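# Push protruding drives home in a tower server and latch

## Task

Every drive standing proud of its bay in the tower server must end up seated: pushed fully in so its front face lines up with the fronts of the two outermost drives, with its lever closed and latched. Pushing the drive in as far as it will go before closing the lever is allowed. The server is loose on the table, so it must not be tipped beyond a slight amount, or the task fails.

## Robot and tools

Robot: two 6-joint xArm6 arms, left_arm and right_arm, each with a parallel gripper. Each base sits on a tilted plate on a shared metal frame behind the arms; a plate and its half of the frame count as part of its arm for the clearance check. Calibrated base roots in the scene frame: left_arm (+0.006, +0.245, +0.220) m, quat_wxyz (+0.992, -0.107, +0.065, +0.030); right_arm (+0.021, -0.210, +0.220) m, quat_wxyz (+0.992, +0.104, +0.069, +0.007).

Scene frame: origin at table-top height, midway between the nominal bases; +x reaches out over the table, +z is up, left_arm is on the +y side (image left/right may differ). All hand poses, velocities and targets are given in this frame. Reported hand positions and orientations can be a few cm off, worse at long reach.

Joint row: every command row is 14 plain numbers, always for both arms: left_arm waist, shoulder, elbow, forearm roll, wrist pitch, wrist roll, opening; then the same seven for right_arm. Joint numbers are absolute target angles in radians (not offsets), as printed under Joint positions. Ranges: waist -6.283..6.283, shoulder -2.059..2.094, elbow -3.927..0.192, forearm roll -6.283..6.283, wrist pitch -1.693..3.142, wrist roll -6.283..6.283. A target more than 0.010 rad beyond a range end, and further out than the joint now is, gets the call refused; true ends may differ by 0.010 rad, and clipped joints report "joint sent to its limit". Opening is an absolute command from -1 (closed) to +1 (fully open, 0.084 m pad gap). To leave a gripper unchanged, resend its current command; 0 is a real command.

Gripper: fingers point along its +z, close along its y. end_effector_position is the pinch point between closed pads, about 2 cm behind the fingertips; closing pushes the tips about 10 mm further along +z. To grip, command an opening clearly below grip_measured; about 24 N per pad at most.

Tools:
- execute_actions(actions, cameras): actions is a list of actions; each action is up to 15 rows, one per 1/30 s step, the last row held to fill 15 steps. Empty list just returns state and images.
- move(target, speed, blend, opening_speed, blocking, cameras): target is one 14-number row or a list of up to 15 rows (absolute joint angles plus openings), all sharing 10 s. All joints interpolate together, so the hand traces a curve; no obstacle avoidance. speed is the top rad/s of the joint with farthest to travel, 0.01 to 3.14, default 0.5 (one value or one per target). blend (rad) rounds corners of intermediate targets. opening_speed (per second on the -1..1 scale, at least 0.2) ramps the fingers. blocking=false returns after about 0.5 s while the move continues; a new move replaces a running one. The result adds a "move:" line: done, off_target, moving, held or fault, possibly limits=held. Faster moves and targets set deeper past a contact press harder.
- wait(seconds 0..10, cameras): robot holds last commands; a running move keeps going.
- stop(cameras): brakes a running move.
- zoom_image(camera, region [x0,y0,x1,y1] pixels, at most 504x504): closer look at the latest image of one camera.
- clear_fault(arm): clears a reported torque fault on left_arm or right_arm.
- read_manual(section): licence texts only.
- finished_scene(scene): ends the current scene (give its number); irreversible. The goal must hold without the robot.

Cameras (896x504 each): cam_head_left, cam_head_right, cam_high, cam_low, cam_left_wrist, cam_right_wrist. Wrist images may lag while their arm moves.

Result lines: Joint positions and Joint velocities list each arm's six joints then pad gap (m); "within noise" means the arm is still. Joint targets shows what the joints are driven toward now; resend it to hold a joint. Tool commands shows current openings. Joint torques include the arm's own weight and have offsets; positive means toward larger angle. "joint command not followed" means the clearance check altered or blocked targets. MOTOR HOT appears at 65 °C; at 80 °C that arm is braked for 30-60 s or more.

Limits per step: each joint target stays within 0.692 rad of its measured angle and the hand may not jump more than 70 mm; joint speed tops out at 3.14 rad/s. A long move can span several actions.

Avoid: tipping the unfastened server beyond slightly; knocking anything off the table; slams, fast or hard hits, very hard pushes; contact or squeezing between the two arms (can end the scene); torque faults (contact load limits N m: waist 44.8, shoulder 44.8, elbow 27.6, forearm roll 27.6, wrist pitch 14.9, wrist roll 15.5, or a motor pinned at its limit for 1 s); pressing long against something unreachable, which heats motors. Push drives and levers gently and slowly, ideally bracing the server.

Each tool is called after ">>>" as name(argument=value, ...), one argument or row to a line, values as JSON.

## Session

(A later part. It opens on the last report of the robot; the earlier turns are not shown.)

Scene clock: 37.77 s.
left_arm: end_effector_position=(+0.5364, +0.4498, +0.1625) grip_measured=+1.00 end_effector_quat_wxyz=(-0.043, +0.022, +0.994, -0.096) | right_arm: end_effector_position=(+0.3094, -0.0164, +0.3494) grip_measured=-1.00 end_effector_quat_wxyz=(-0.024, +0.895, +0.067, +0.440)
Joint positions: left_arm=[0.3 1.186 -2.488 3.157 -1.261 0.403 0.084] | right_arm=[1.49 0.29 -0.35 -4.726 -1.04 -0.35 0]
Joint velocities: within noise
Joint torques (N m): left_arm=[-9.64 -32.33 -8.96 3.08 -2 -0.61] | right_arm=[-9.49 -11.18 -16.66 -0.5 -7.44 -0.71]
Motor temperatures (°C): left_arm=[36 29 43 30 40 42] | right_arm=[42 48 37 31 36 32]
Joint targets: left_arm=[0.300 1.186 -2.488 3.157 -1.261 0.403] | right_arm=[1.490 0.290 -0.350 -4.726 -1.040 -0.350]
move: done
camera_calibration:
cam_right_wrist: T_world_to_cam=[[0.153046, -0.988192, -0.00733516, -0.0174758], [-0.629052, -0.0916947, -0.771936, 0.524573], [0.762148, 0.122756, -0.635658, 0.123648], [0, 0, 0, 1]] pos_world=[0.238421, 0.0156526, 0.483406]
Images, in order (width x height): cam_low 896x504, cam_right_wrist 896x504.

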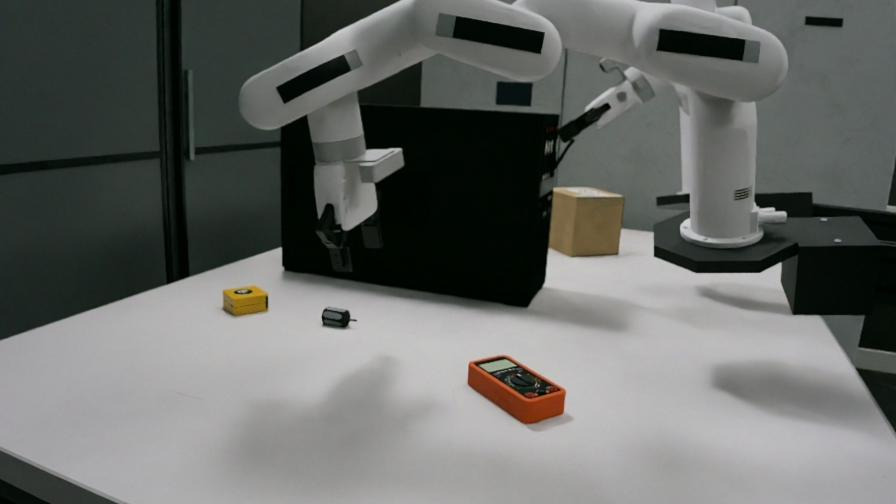

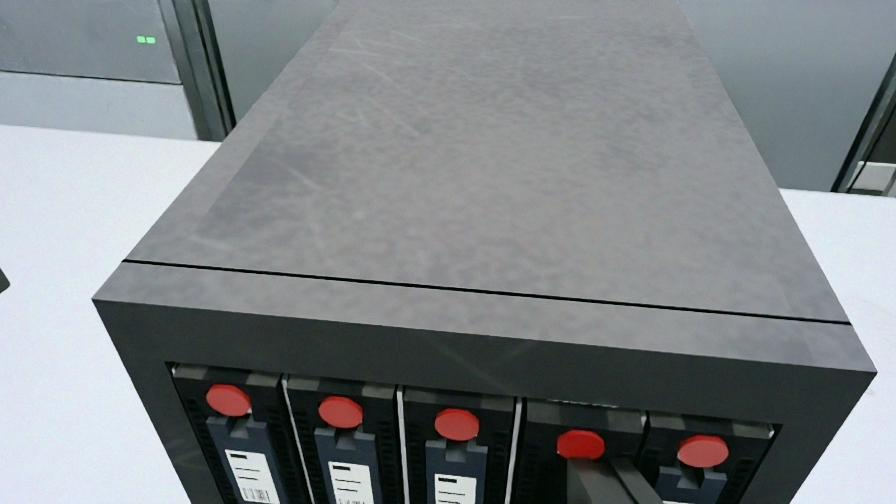

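>>> move(
  target=[
    [0.3,1.186,-2.488,3.157,-1.261,0.403,1,1.522,0.219,-0.311,-4.726,-1.04,-0.335,-1],
    [0.3,1.186,-2.488,3.157,-1.261,0.403,1,1.698,0.219,-0.211,-4.726,-1.04,-0.243,-1],
    [0.3,1.186,-2.488,3.157,-1.261,0.403,1,1.681,0.409,-0.275,-4.726,-1.04,-0.243,-1],
  ],
  speed=0.3,
  cameras=["cam_low","cam_right_wrist"],
)

>>> zoom_image(
  camera="cam_low",
  region=[500, 60, 680, 220],
)

Scene clock: 41.83 s.
left_arm: end_effector_position=(+0.5364, +0.4498, +0.1625) grip_measured=+1.00 end_effector_quat_wxyz=(-0.043, +0.022, +0.994, -0.096) | right_arm: end_effector_position=(+0.2694, -0.0117, +0.3489) grip_measured=-1.00 end_effector_quat_wxyz=(-0.033, +0.869, +0.139, +0.474)
Joint positions: left_arm=[0.3 1.186 -2.488 3.157 -1.261 0.403 0.084] | right_arm=[1.687 0.356 -0.259 -4.726 -1.094 -0.243 0]
Joint velocities: within noise
Joint torques (N m): left_arm=[-11.05 -31.96 -8.8 2.89 -2.24 -0.43] | right_arm=[-1.36 -9.04 -5.16 0.1 -5.58 0.1]
Motor temperatures (°C): left_arm=[36 29 43 30 40 42] | right_arm=[42 48 37 31 36 32]
Joint targets: left_arm=[0.300 1.186 -2.488 3.157 -1.261 0.403] | right_arm=[1.687 0.357 -0.258 -4.726 -1.096 -0.243]
Tool commands: left_gripper/opening=+1.0 right_gripper/opening=-1.0
TORQUE FAULT: the external load on the wrist pitch of the right arm reached its load limit, and that arm stopped. The contact can be on any part of that arm beyond that joint, not only on its tool. A torque fault puts only its own arm into a fault stop. That arm's remaining commands of this call were not run. The hold on the wrist pitch of that arm was moved back by the arm itself, up to 3 degrees, as the stop began. That arm is still stopped at the end of this call. While its stop runs, that arm, its gripper or tool too, takes no new command.
CLEAR FAULT: the right arm stays stopped (state 4) until you call clear_fault(arm="right_arm").
End effector pose when the fault began: right_arm: position (+0.2652, -0.0111, +0.3364), quat_wxyz (-0.035, +0.880, +0.143, +0.451)
Joint positions when the fault began: right_arm=[1.687 0.356 -0.258 -4.726 -1.044 -0.243 0]
move: fault (right_arm); path passed 2 of 3 targets; right_arm: the wrist pitch is farthest, 0.054 rad from its target
camera_calibration:
cam_right_wrist: T_world_to_cam=[[0.286636, -0.956653, 0.051519, -0.0628105], [-0.53988, -0.205717, -0.816217, 0.489505], [0.791435, 0.206143, -0.575444, 0.12527], [0, 0, 0, 1]] pos_world=[0.183134, 0.0147879, 0.474864]
Images, in order (width x height): cam_low 896x504, cam_right_wrist 896x504.

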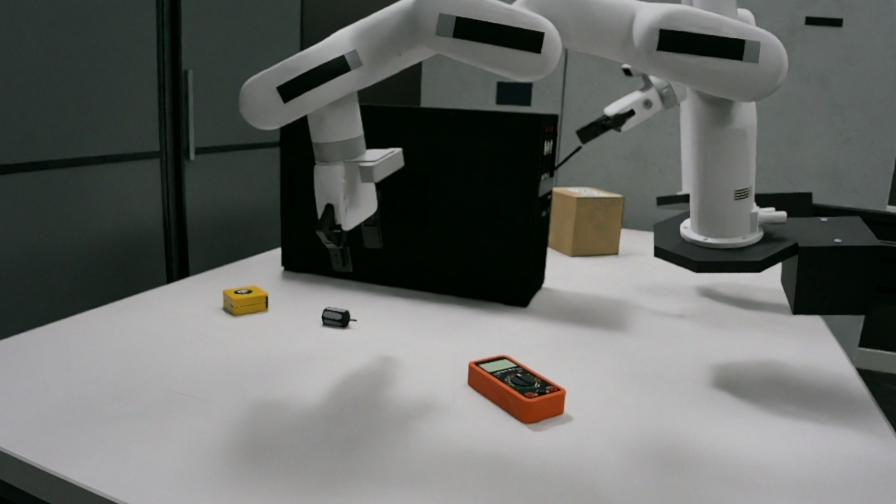

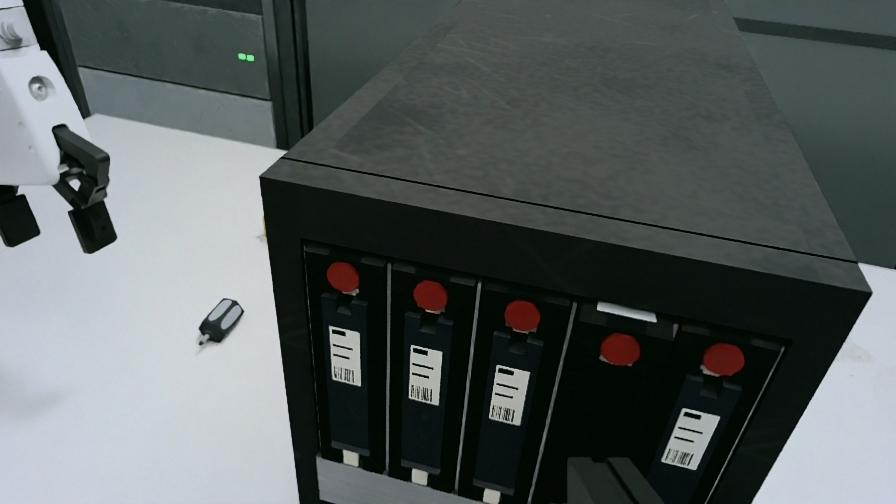

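Scaled by 2.800 from the camera's 896x504 image, which has a finer 1280x720 frame.

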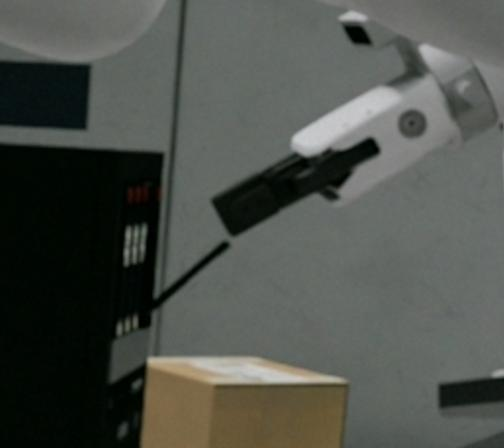

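>>> clear_fault(
  arm="right_arm",
  cameras=[],
)

>>> move(
  target=[
    [0.3,1.186,-2.488,3.157,-1.261,0.403,1,1.692,0.298,-0.239,-4.726,-1.09,-0.243,-1],
    [0.3,1.186,-2.488,3.157,-1.261,0.403,1,1.872,0.298,-0.139,-4.726,-1.04,-0.153,-1],
    [0.3,1.186,-2.488,3.157,-1.261,0.403,1,1.848,0.571,-0.231,-4.726,-1.04,-0.153,-1],
  ],
  speed=0.3,
  cameras=["cam_low","cam_right_wrist"],
)

>>> zoom_image(
  camera="cam_low",
  region=[500, 60, 680, 220],
)

Scene clock: 43.33 s.
left_arm: end_effector_position=(+0.5364, +0.4498, +0.1625) grip_measured=+1.00 end_effector_quat_wxyz=(-0.043, +0.022, +0.994, -0.096) | right_arm: end_effector_position=(+0.2694, -0.0117, +0.3489) grip_measured=-1.00 end_effector_quat_wxyz=(-0.033, +0.869, +0.139, +0.474)
Joint positions: left_arm=[0.3 1.186 -2.488 3.157 -1.261 0.403 0.084] | right_arm=[1.687 0.356 -0.259 -4.726 -1.094 -0.243 0]
Joint velocities: within noise
Joint torques (N m): left_arm=[-11.59 -31.49 -8.98 2.69 -2.44 -0.27] | right_arm=[-1.17 -8.9 -5.45 0.02 -5.66 0.07]
Motor temperatures (°C): left_arm=[36 29 43 30 40 42] | right_arm=[42 47 36 31 36 32]
Joint targets: left_arm=[0.300 1.186 -2.488 3.157 -1.261 0.403] | right_arm=[1.687 0.357 -0.258 -4.726 -1.096 -0.243]
Tool commands: left_gripper/opening=+1.0 right_gripper/opening=-1.0
TORQUE FAULT, CONTINUED: the right arm's stop, for the torque fault of the wrist pitch that an earlier result reported, is over. The call counts as one of the actions that you can send in this scene. The hold on the wrist pitch of that arm was moved back by the arm itself, up to 3 degrees, as the stop began. That arm's target is now where it stood when the stop ended, not its last command. That arm keeps its grip as last carried out and accepts commands again: back off and push less far.
CLEAR FAULT: your call cleared the right arm's torque fault. If a joint's load stays at its limit, that arm stops again at once.
No camera images: "cameras" was empty.

Scene clock: 45.60 s.
left_arm: end_effector_position=(+0.5364, +0.4498, +0.1625) grip_measured=+1.00 end_effector_quat_wxyz=(-0.043, +0.022, +0.994, -0.096) | right_arm: end_effector_position=(+0.2358, -0.0180, +0.3016) grip_measured=-1.00 end_effector_quat_wxyz=(+0.004, +0.855, +0.230, +0.465)
Joint positions: left_arm=[0.3 1.186 -2.488 3.157 -1.261 0.403 0.084] | right_arm=[1.848 0.571 -0.231 -4.726 -1.04 -0.153 0]
Joint velocities: within noise
Joint torques (N m): left_arm=[-12.38 -31.76 -8.82 3 -2.67 -0.15] | right_arm=[-2.38 -7.63 -6.52 0.69 -0.91 1.3]
Motor temperatures (°C): left_arm=[36 29 43 30 40 42] | right_arm=[42 47 36 31 36 32]
Joint targets: left_arm=[0.300 1.186 -2.488 3.157 -1.261 0.403] | right_arm=[1.848 0.571 -0.231 -4.726 -1.040 -0.153]
move: done
camera_calibration:
cam_right_wrist: T_world_to_cam=[[0.403208, -0.893127, 0.199366, -0.127669], [-0.488881, -0.394398, -0.778104, 0.404644], [0.773576, 0.216271, -0.595657, 0.136438], [0, 0, 0, 1]] pos_world=[0.143755, 0.0160586, 0.421578]
Images, in order (width x height): cam_low 896x504, cam_right_wrist 896x504.

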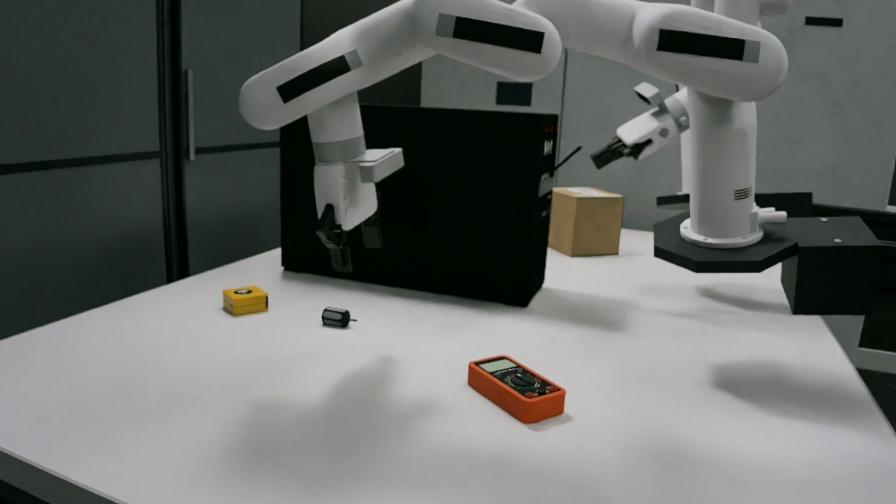

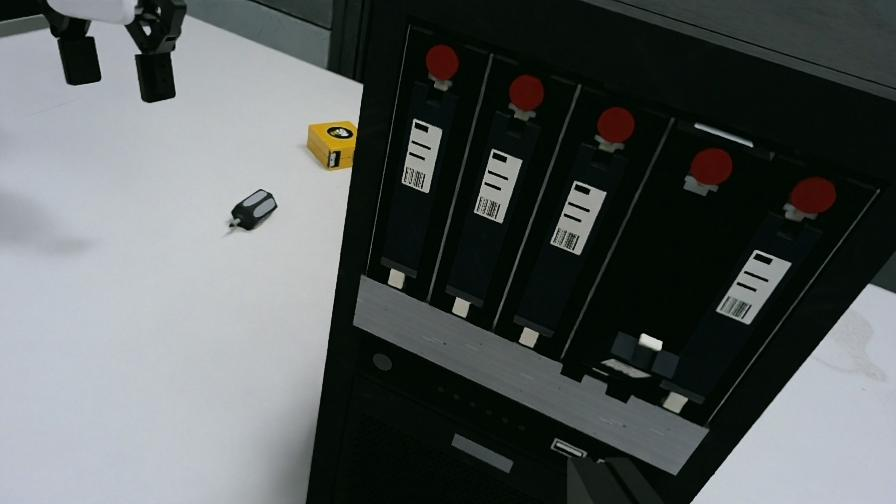

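Scaled by 2.800 from the camera's 896x504 image, which has a finer 1280x720 frame.

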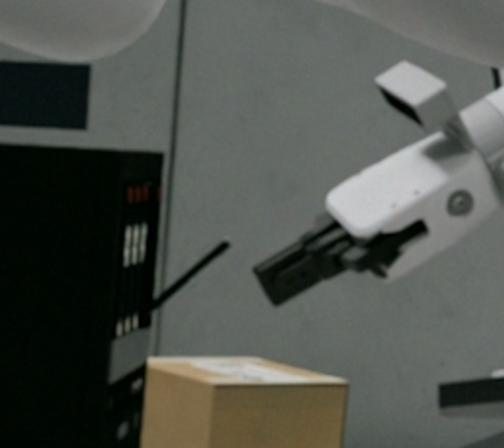

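>>> move(
  target=[
    [0.3,1.186,-2.488,3.157,-1.261,0.403,1,1.70,0.535,-0.303,-4.726,-1.04,-0.228,-1],
  ],
  speed=0.2,
  cameras=["cam_low","cam_right_wrist"],
)

>>> zoom_image(
  camera="cam_low",
  region=[500, 60, 680, 220],
)

Scene clock: 48.03 s.
left_arm: end_effector_position=(+0.5364, +0.4498, +0.1625) grip_measured=+1.00 end_effector_quat_wxyz=(-0.043, +0.022, +0.994, -0.096) | right_arm: end_effector_position=(+0.2593, -0.0145, +0.3022) grip_measured=-1.00 end_effector_quat_wxyz=(+0.014, +0.875, +0.178, +0.449)
Joint positions: left_arm=[0.3 1.186 -2.488 3.157 -1.261 0.403 0.084] | right_arm=[1.7 0.535 -0.303 -4.726 -1.04 -0.228 0]
Joint velocities: within noise
Joint torques (N m): left_arm=[-12.19 -31.55 -8.78 2.71 -3.01 -0.34] | right_arm=[-1.92 -16.26 -8.42 -0.79 -1.76 -1.17]
Motor temperatures (°C): left_arm=[36 29 43 30 40 42] | right_arm=[42 47 36 31 36 32]
Joint targets: left_arm=[0.300 1.186 -2.488 3.157 -1.261 0.403] | right_arm=[1.700 0.535 -0.303 -4.726 -1.040 -0.228]
move: done
camera_calibration:
cam_right_wrist: T_world_to_cam=[[0.310606, -0.936656, 0.161861, -0.0994354], [-0.560408, -0.31799, -0.764738, 0.433507], [0.767767, 0.146824, -0.623679, 0.12685], [0, 0, 0, 1]] pos_world=[0.176435, 0.0260895, 0.426728]
Images, in order (width x height): cam_low 896x504, cam_right_wrist 896x504.

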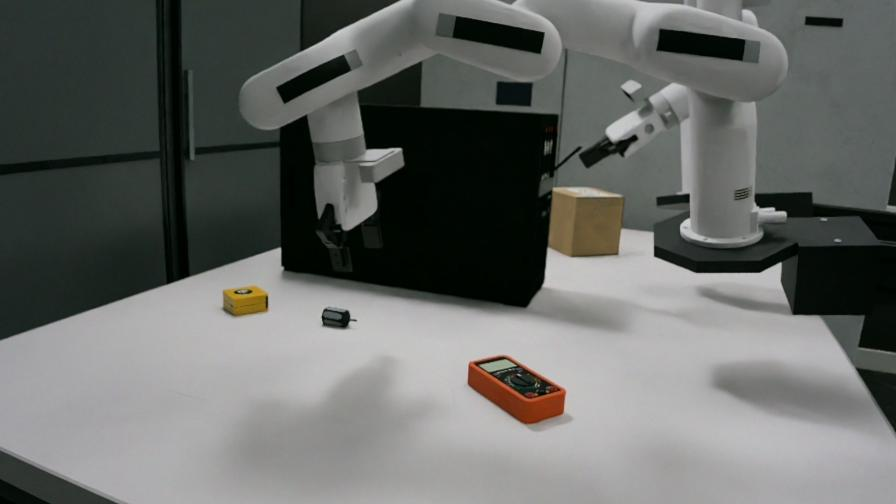

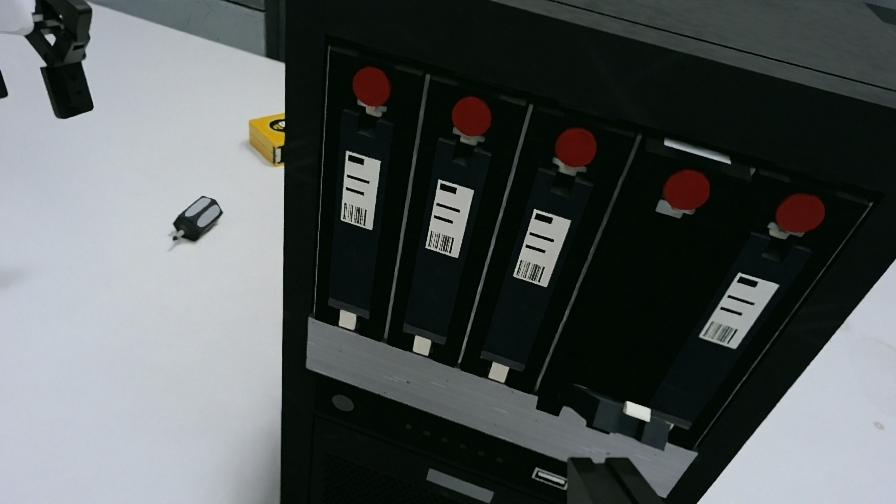

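Scaled by 2.800 from the camera's 896x504 image, which has a finer 1280x720 frame.

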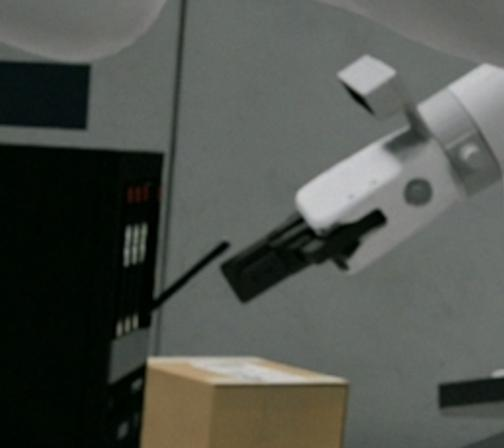

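>>> move(
  target=[
    [0.3,1.186,-2.488,3.157,-1.261,0.403,1,1.535,0.450,-0.363,-4.726,-1.04,-0.308,-1],
  ],
  speed=0.15,
  cameras=["cam_low","cam_right_wrist"],
)

>>> zoom_image(
  camera="cam_low",
  region=[500, 60, 680, 220],
)

Scene clock: 50.77 s.
left_arm: end_effector_position=(+0.5364, +0.4498, +0.1625) grip_measured=+1.00 end_effector_quat_wxyz=(-0.043, +0.022, +0.994, -0.096) | right_arm: end_effector_position=(+0.2939, -0.0173, +0.3149) grip_measured=-1.00 end_effector_quat_wxyz=(+0.015, +0.893, +0.108, +0.436)
Joint positions: left_arm=[0.3 1.186 -2.488 3.157 -1.261 0.403 0.084] | right_arm=[1.535 0.45 -0.363 -4.726 -1.04 -0.308 0]
Joint velocities: within noise
Joint torques (N m): left_arm=[-12.2 -31.94 -8.87 2.8 -3.08 -0.19] | right_arm=[-1.69 -17.12 -10.63 -0.87 -2.7 -1.14]
Motor temperatures (°C): left_arm=[36 29 43 30 40 42] | right_arm=[42 47 36 31 36 32]
Joint targets: left_arm=[0.300 1.186 -2.488 3.157 -1.261 0.403] | right_arm=[1.535 0.450 -0.363 -4.726 -1.040 -0.308]
move: done
camera_calibration:
cam_right_wrist: T_world_to_cam=[[0.191567, -0.976631, 0.097432, -0.060367], [-0.621841, -0.197577, -0.75781, 0.479687], [0.759352, 0.0845844, -0.645159, 0.116745], [0, 0, 0, 1]] pos_world=[0.221203, 0.0259438, 0.444713]
Images, in order (width x height): cam_low 896x504, cam_right_wrist 896x504.

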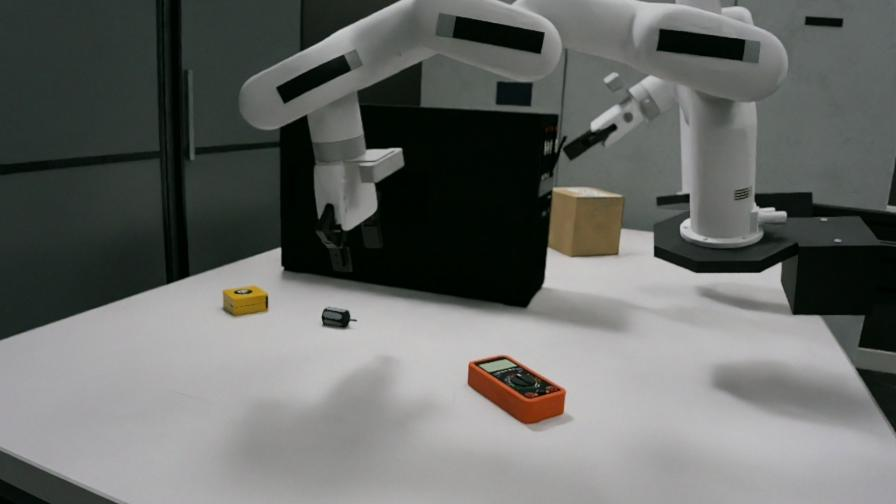

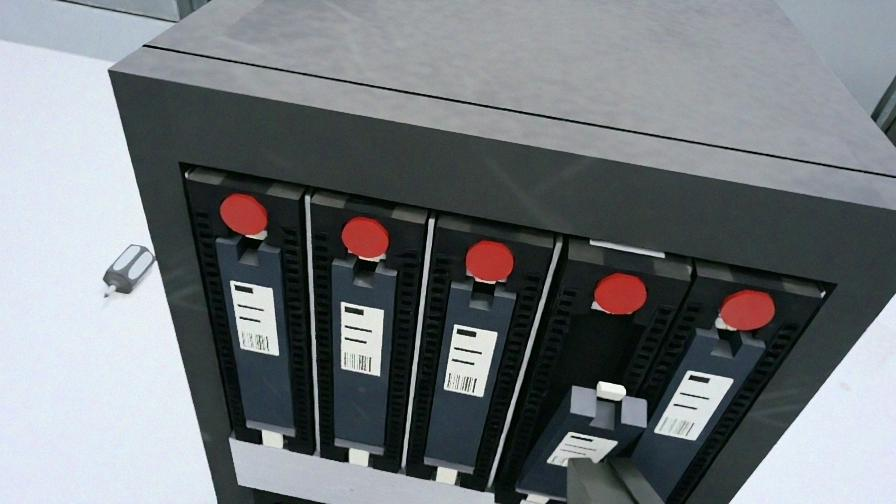

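Scaled by 2.800 from the camera's 896x504 image, which has a finer 1280x720 frame.

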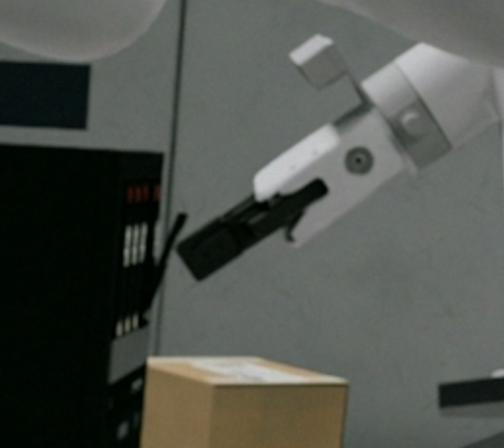

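>>> move(
  target=[
    [0.3,1.186,-2.488,3.157,-1.261,0.403,1,1.469,0.426,-0.395,-4.726,-1.04,-0.34,-1],
  ],
  speed=0.08,
  cameras=["cam_low","cam_right_wrist"],
)

>>> zoom_image(
  camera="cam_low",
  region=[500, 60, 680, 220],
)

Scene clock: 52.63 s.
left_arm: end_effector_position=(+0.5364, +0.4498, +0.1625) grip_measured=+1.00 end_effector_quat_wxyz=(-0.043, +0.022, +0.994, -0.096) | right_arm: end_effector_position=(+0.3097, -0.0190, +0.3197) grip_measured=-1.00 end_effector_quat_wxyz=(+0.016, +0.898, +0.080, +0.432)
Joint positions: left_arm=[0.3 1.186 -2.488 3.157 -1.261 0.403 0.084] | right_arm=[1.469 0.426 -0.395 -4.726 -1.04 -0.34 0]
Joint velocities: within noise
Joint torques (N m): left_arm=[-11.81 -31.55 -8.61 2.93 -3.03 -0.03] | right_arm=[-2.18 -17.5 -11.67 -0.46 -3.3 -1.13]
Motor temperatures (°C): left_arm=[36 29 43 30 40 42] | right_arm=[42 47 36 31 36 32]
Joint targets: left_arm=[0.300 1.186 -2.488 3.157 -1.261 0.403] | right_arm=[1.469 0.426 -0.395 -4.726 -1.040 -0.340]
move: done
camera_calibration:
cam_right_wrist: T_world_to_cam=[[0.140987, -0.987169, 0.0749627, -0.0428751], [-0.63831, -0.14852, -0.755316, 0.498033], [0.756758, 0.0586405, -0.65106, 0.110266], [0, 0, 0, 1]] pos_world=[0.240499, 0.0251768, 0.451176]
Images, in order (width x height): cam_low 896x504, cam_right_wrist 896x504.

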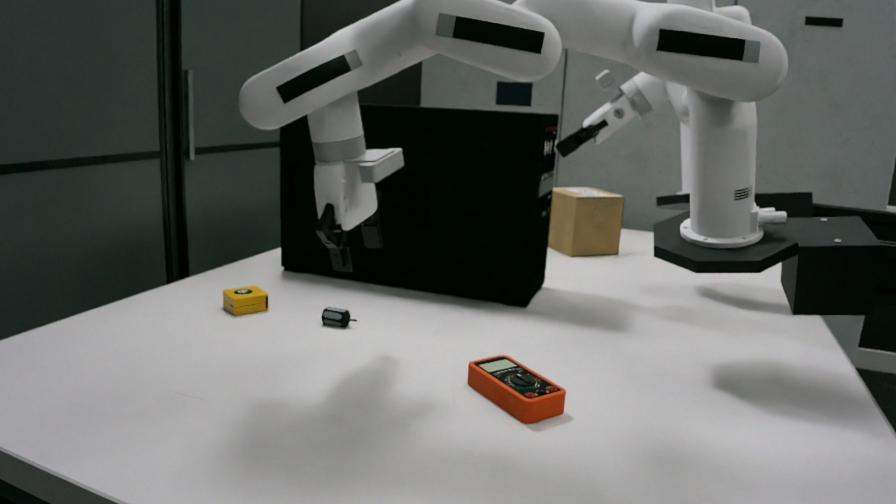

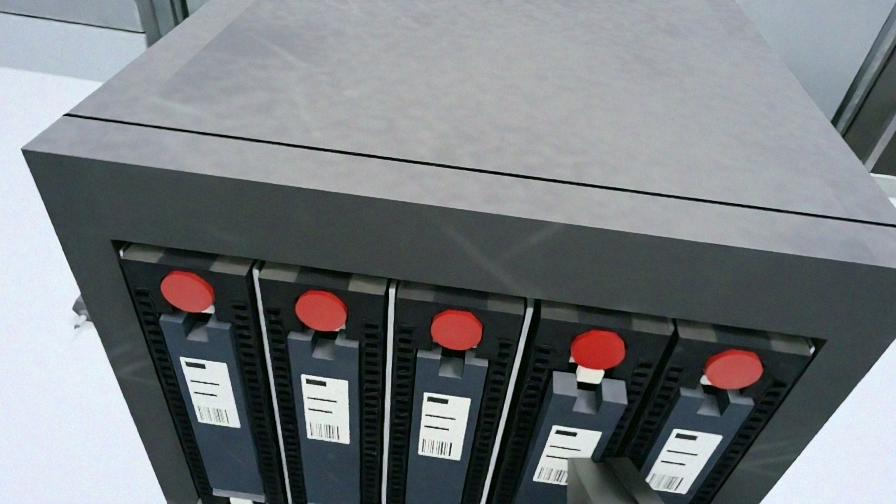

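Scaled by 2.800 from the camera's 896x504 image, which has a finer 1280x720 frame.

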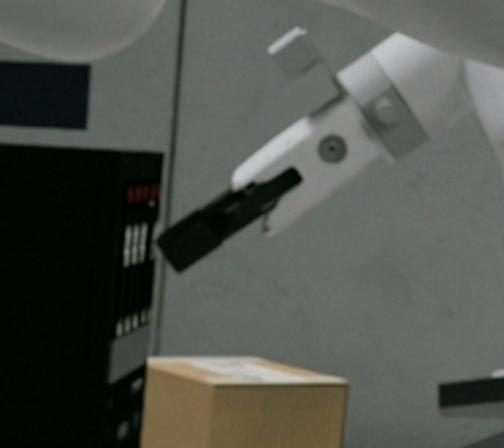

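>>> move(
  target=[
    [0.3,1.186,-2.488,3.157,-1.261,0.403,1,1.445,0.421,-0.409,-4.726,-1.04,-0.355,-1],
  ],
  speed=0.06,
  cameras=["cam_low","cam_right_wrist"],
)

>>> zoom_image(
  camera="cam_right_wrist",
  region=[400, 250, 800, 504],
)

Scene clock: 54.27 s.
left_arm: end_effector_position=(+0.5364, +0.4498, +0.1625) grip_measured=+1.00 end_effector_quat_wxyz=(-0.043, +0.022, +0.994, -0.096) | right_arm: end_effector_position=(+0.3155, -0.0195, +0.3208) grip_measured=-1.00 end_effector_quat_wxyz=(+0.018, +0.900, +0.072, +0.431)
Joint positions: left_arm=[0.3 1.186 -2.488 3.157 -1.261 0.403 0.084] | right_arm=[1.445 0.421 -0.409 -4.726 -1.039 -0.355 0]
Joint velocities: within noise
Joint torques (N m): left_arm=[-11.8 -31.01 -8.48 2.84 -2.92 -0.05] | right_arm=[-9.42 -21.51 -16.85 -0.11 -13.82 -0.98]
Motor temperatures (°C): left_arm=[36 29 43 30 40 42] | right_arm=[42 47 36 31 36 32]
Joint targets: left_arm=[0.300 1.186 -2.488 3.157 -1.261 0.403] | right_arm=[1.445 0.421 -0.409 -4.726 -1.040 -0.355]
move: done
camera_calibration:
cam_right_wrist: T_world_to_cam=[[0.124871, -0.989647, 0.0707472, -0.0378601], [-0.643548, -0.13506, -0.753396, 0.503837], [0.755151, 0.0485484, -0.65375, 0.107759], [0, 0, 0, 1]] pos_world=[0.247596, 0.0253484, 0.452715]
Images, in order (width x height): cam_low 896x504, cam_right_wrist 896x504.

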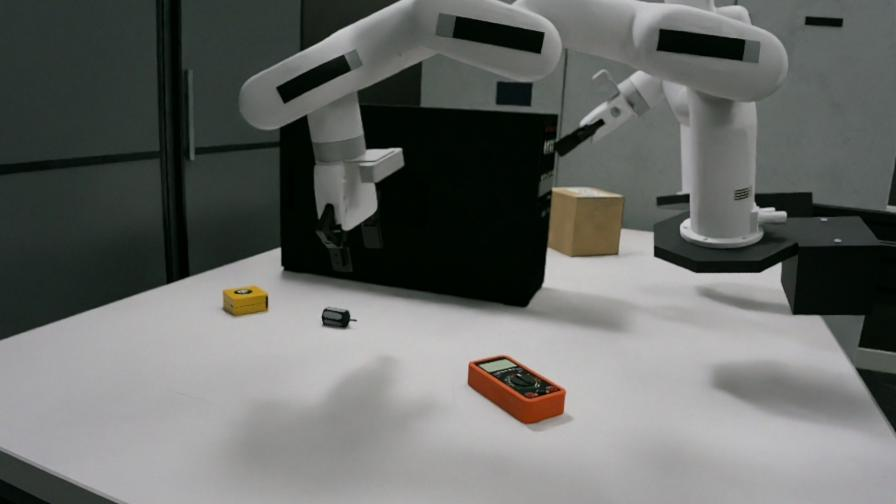

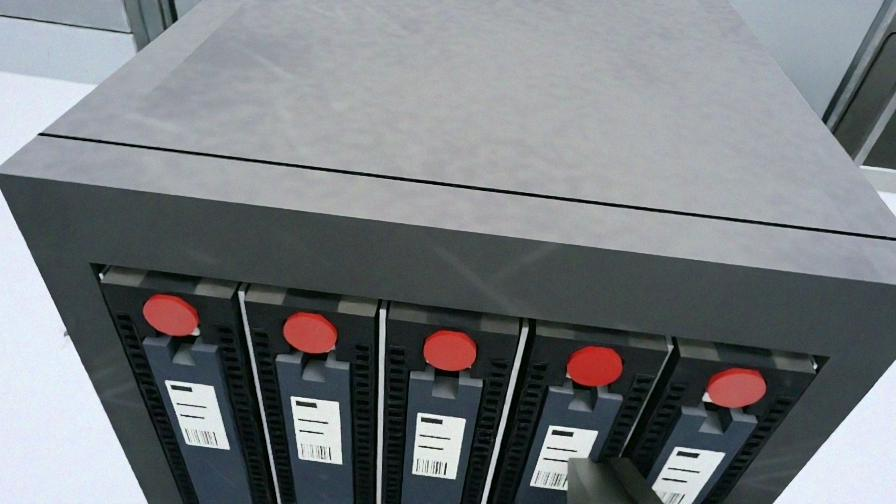

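Scaled by 1.260 from the camera's 896x504 image, which has a finer 1280x720 frame.

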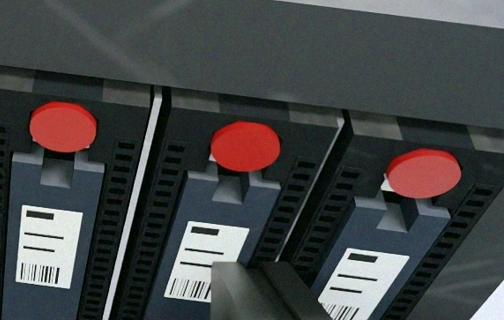

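>>> move(
  target=[
    [0.3,1.186,-2.488,3.157,-1.261,0.403,1,1.70,0.421,-0.27,-4.726,-1.04,-0.228,-1],
  ],
  speed=0.4,
  cameras=["cam_low","cam_right_wrist"],
)

>>> zoom_image(
  camera="cam_right_wrist",
  region=[400, 150, 800, 504],
)

>>> zoom_image(
  camera="cam_low",
  region=[500, 60, 680, 220],
)

Scene clock: 56.30 s.
left_arm: end_effector_position=(+0.5364, +0.4498, +0.1625) grip_measured=+1.00 end_effector_quat_wxyz=(-0.043, +0.022, +0.994, -0.096) | right_arm: end_effector_position=(+0.2612, -0.0115, +0.3237) grip_measured=-1.00 end_effector_quat_wxyz=(-0.020, +0.879, +0.156, +0.450)
Joint positions: left_arm=[0.3 1.186 -2.488 3.157 -1.261 0.403 0.084] | right_arm=[1.7 0.421 -0.27 -4.726 -1.04 -0.228 0]
Joint velocities: within noise
Joint torques (N m): left_arm=[-12.27 -31.58 -8.62 3.04 -3.02 -0.1] | right_arm=[4.44 -7.22 -3.88 -0.13 -0.64 1.34]
Motor temperatures (°C): left_arm=[36 29 43 30 40 42] | right_arm=[42 47 36 31 36 32]
Joint targets: left_arm=[0.300 1.186 -2.488 3.157 -1.261 0.403] | right_arm=[1.700 0.421 -0.270 -4.726 -1.040 -0.228]
move: done
camera_calibration:
cam_right_wrist: T_world_to_cam=[[0.303864, -0.949094, 0.0829902, -0.0736807], [-0.572688, -0.251577, -0.780216, 0.460979], [0.761377, 0.189552, -0.61998, 0.139362], [0, 0, 0, 1]] pos_world=[0.180279, 0.0196252, 0.45218]
Images, in order (width x height): cam_low 896x504, cam_right_wrist 896x504.

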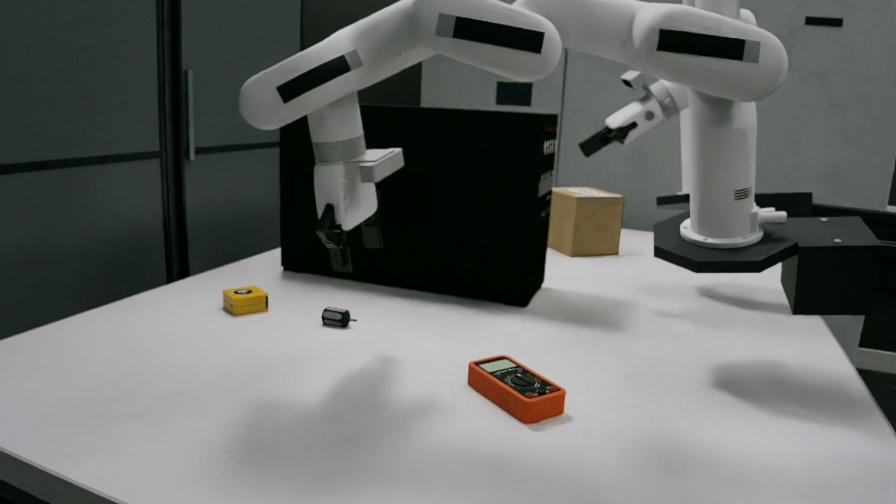

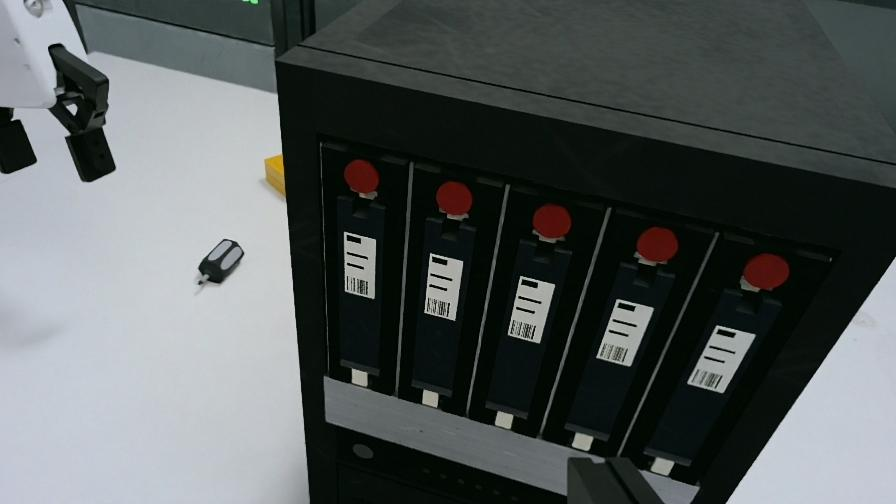

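Scaled by 1.260 from the camera's 896x504 image, which has a finer 1280x720 frame.

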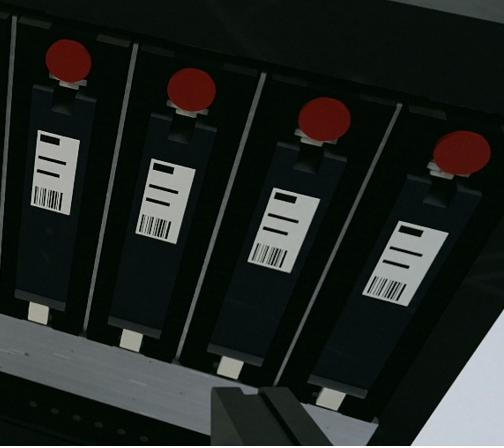

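Scaled by 2.800 from the camera's 896x504 image, which has a finer 1280x720 frame.

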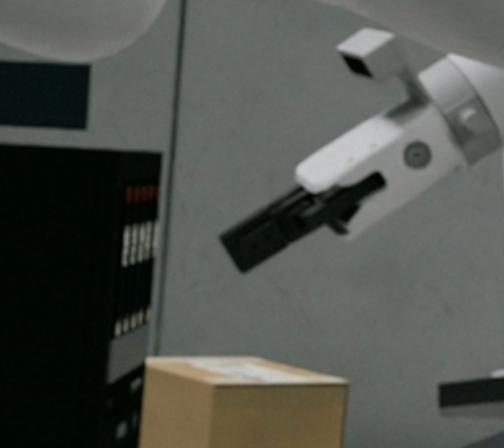

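All flush and latched.

>>> finished_scene(
  scene=2,
)

The scene is finished: the task was done.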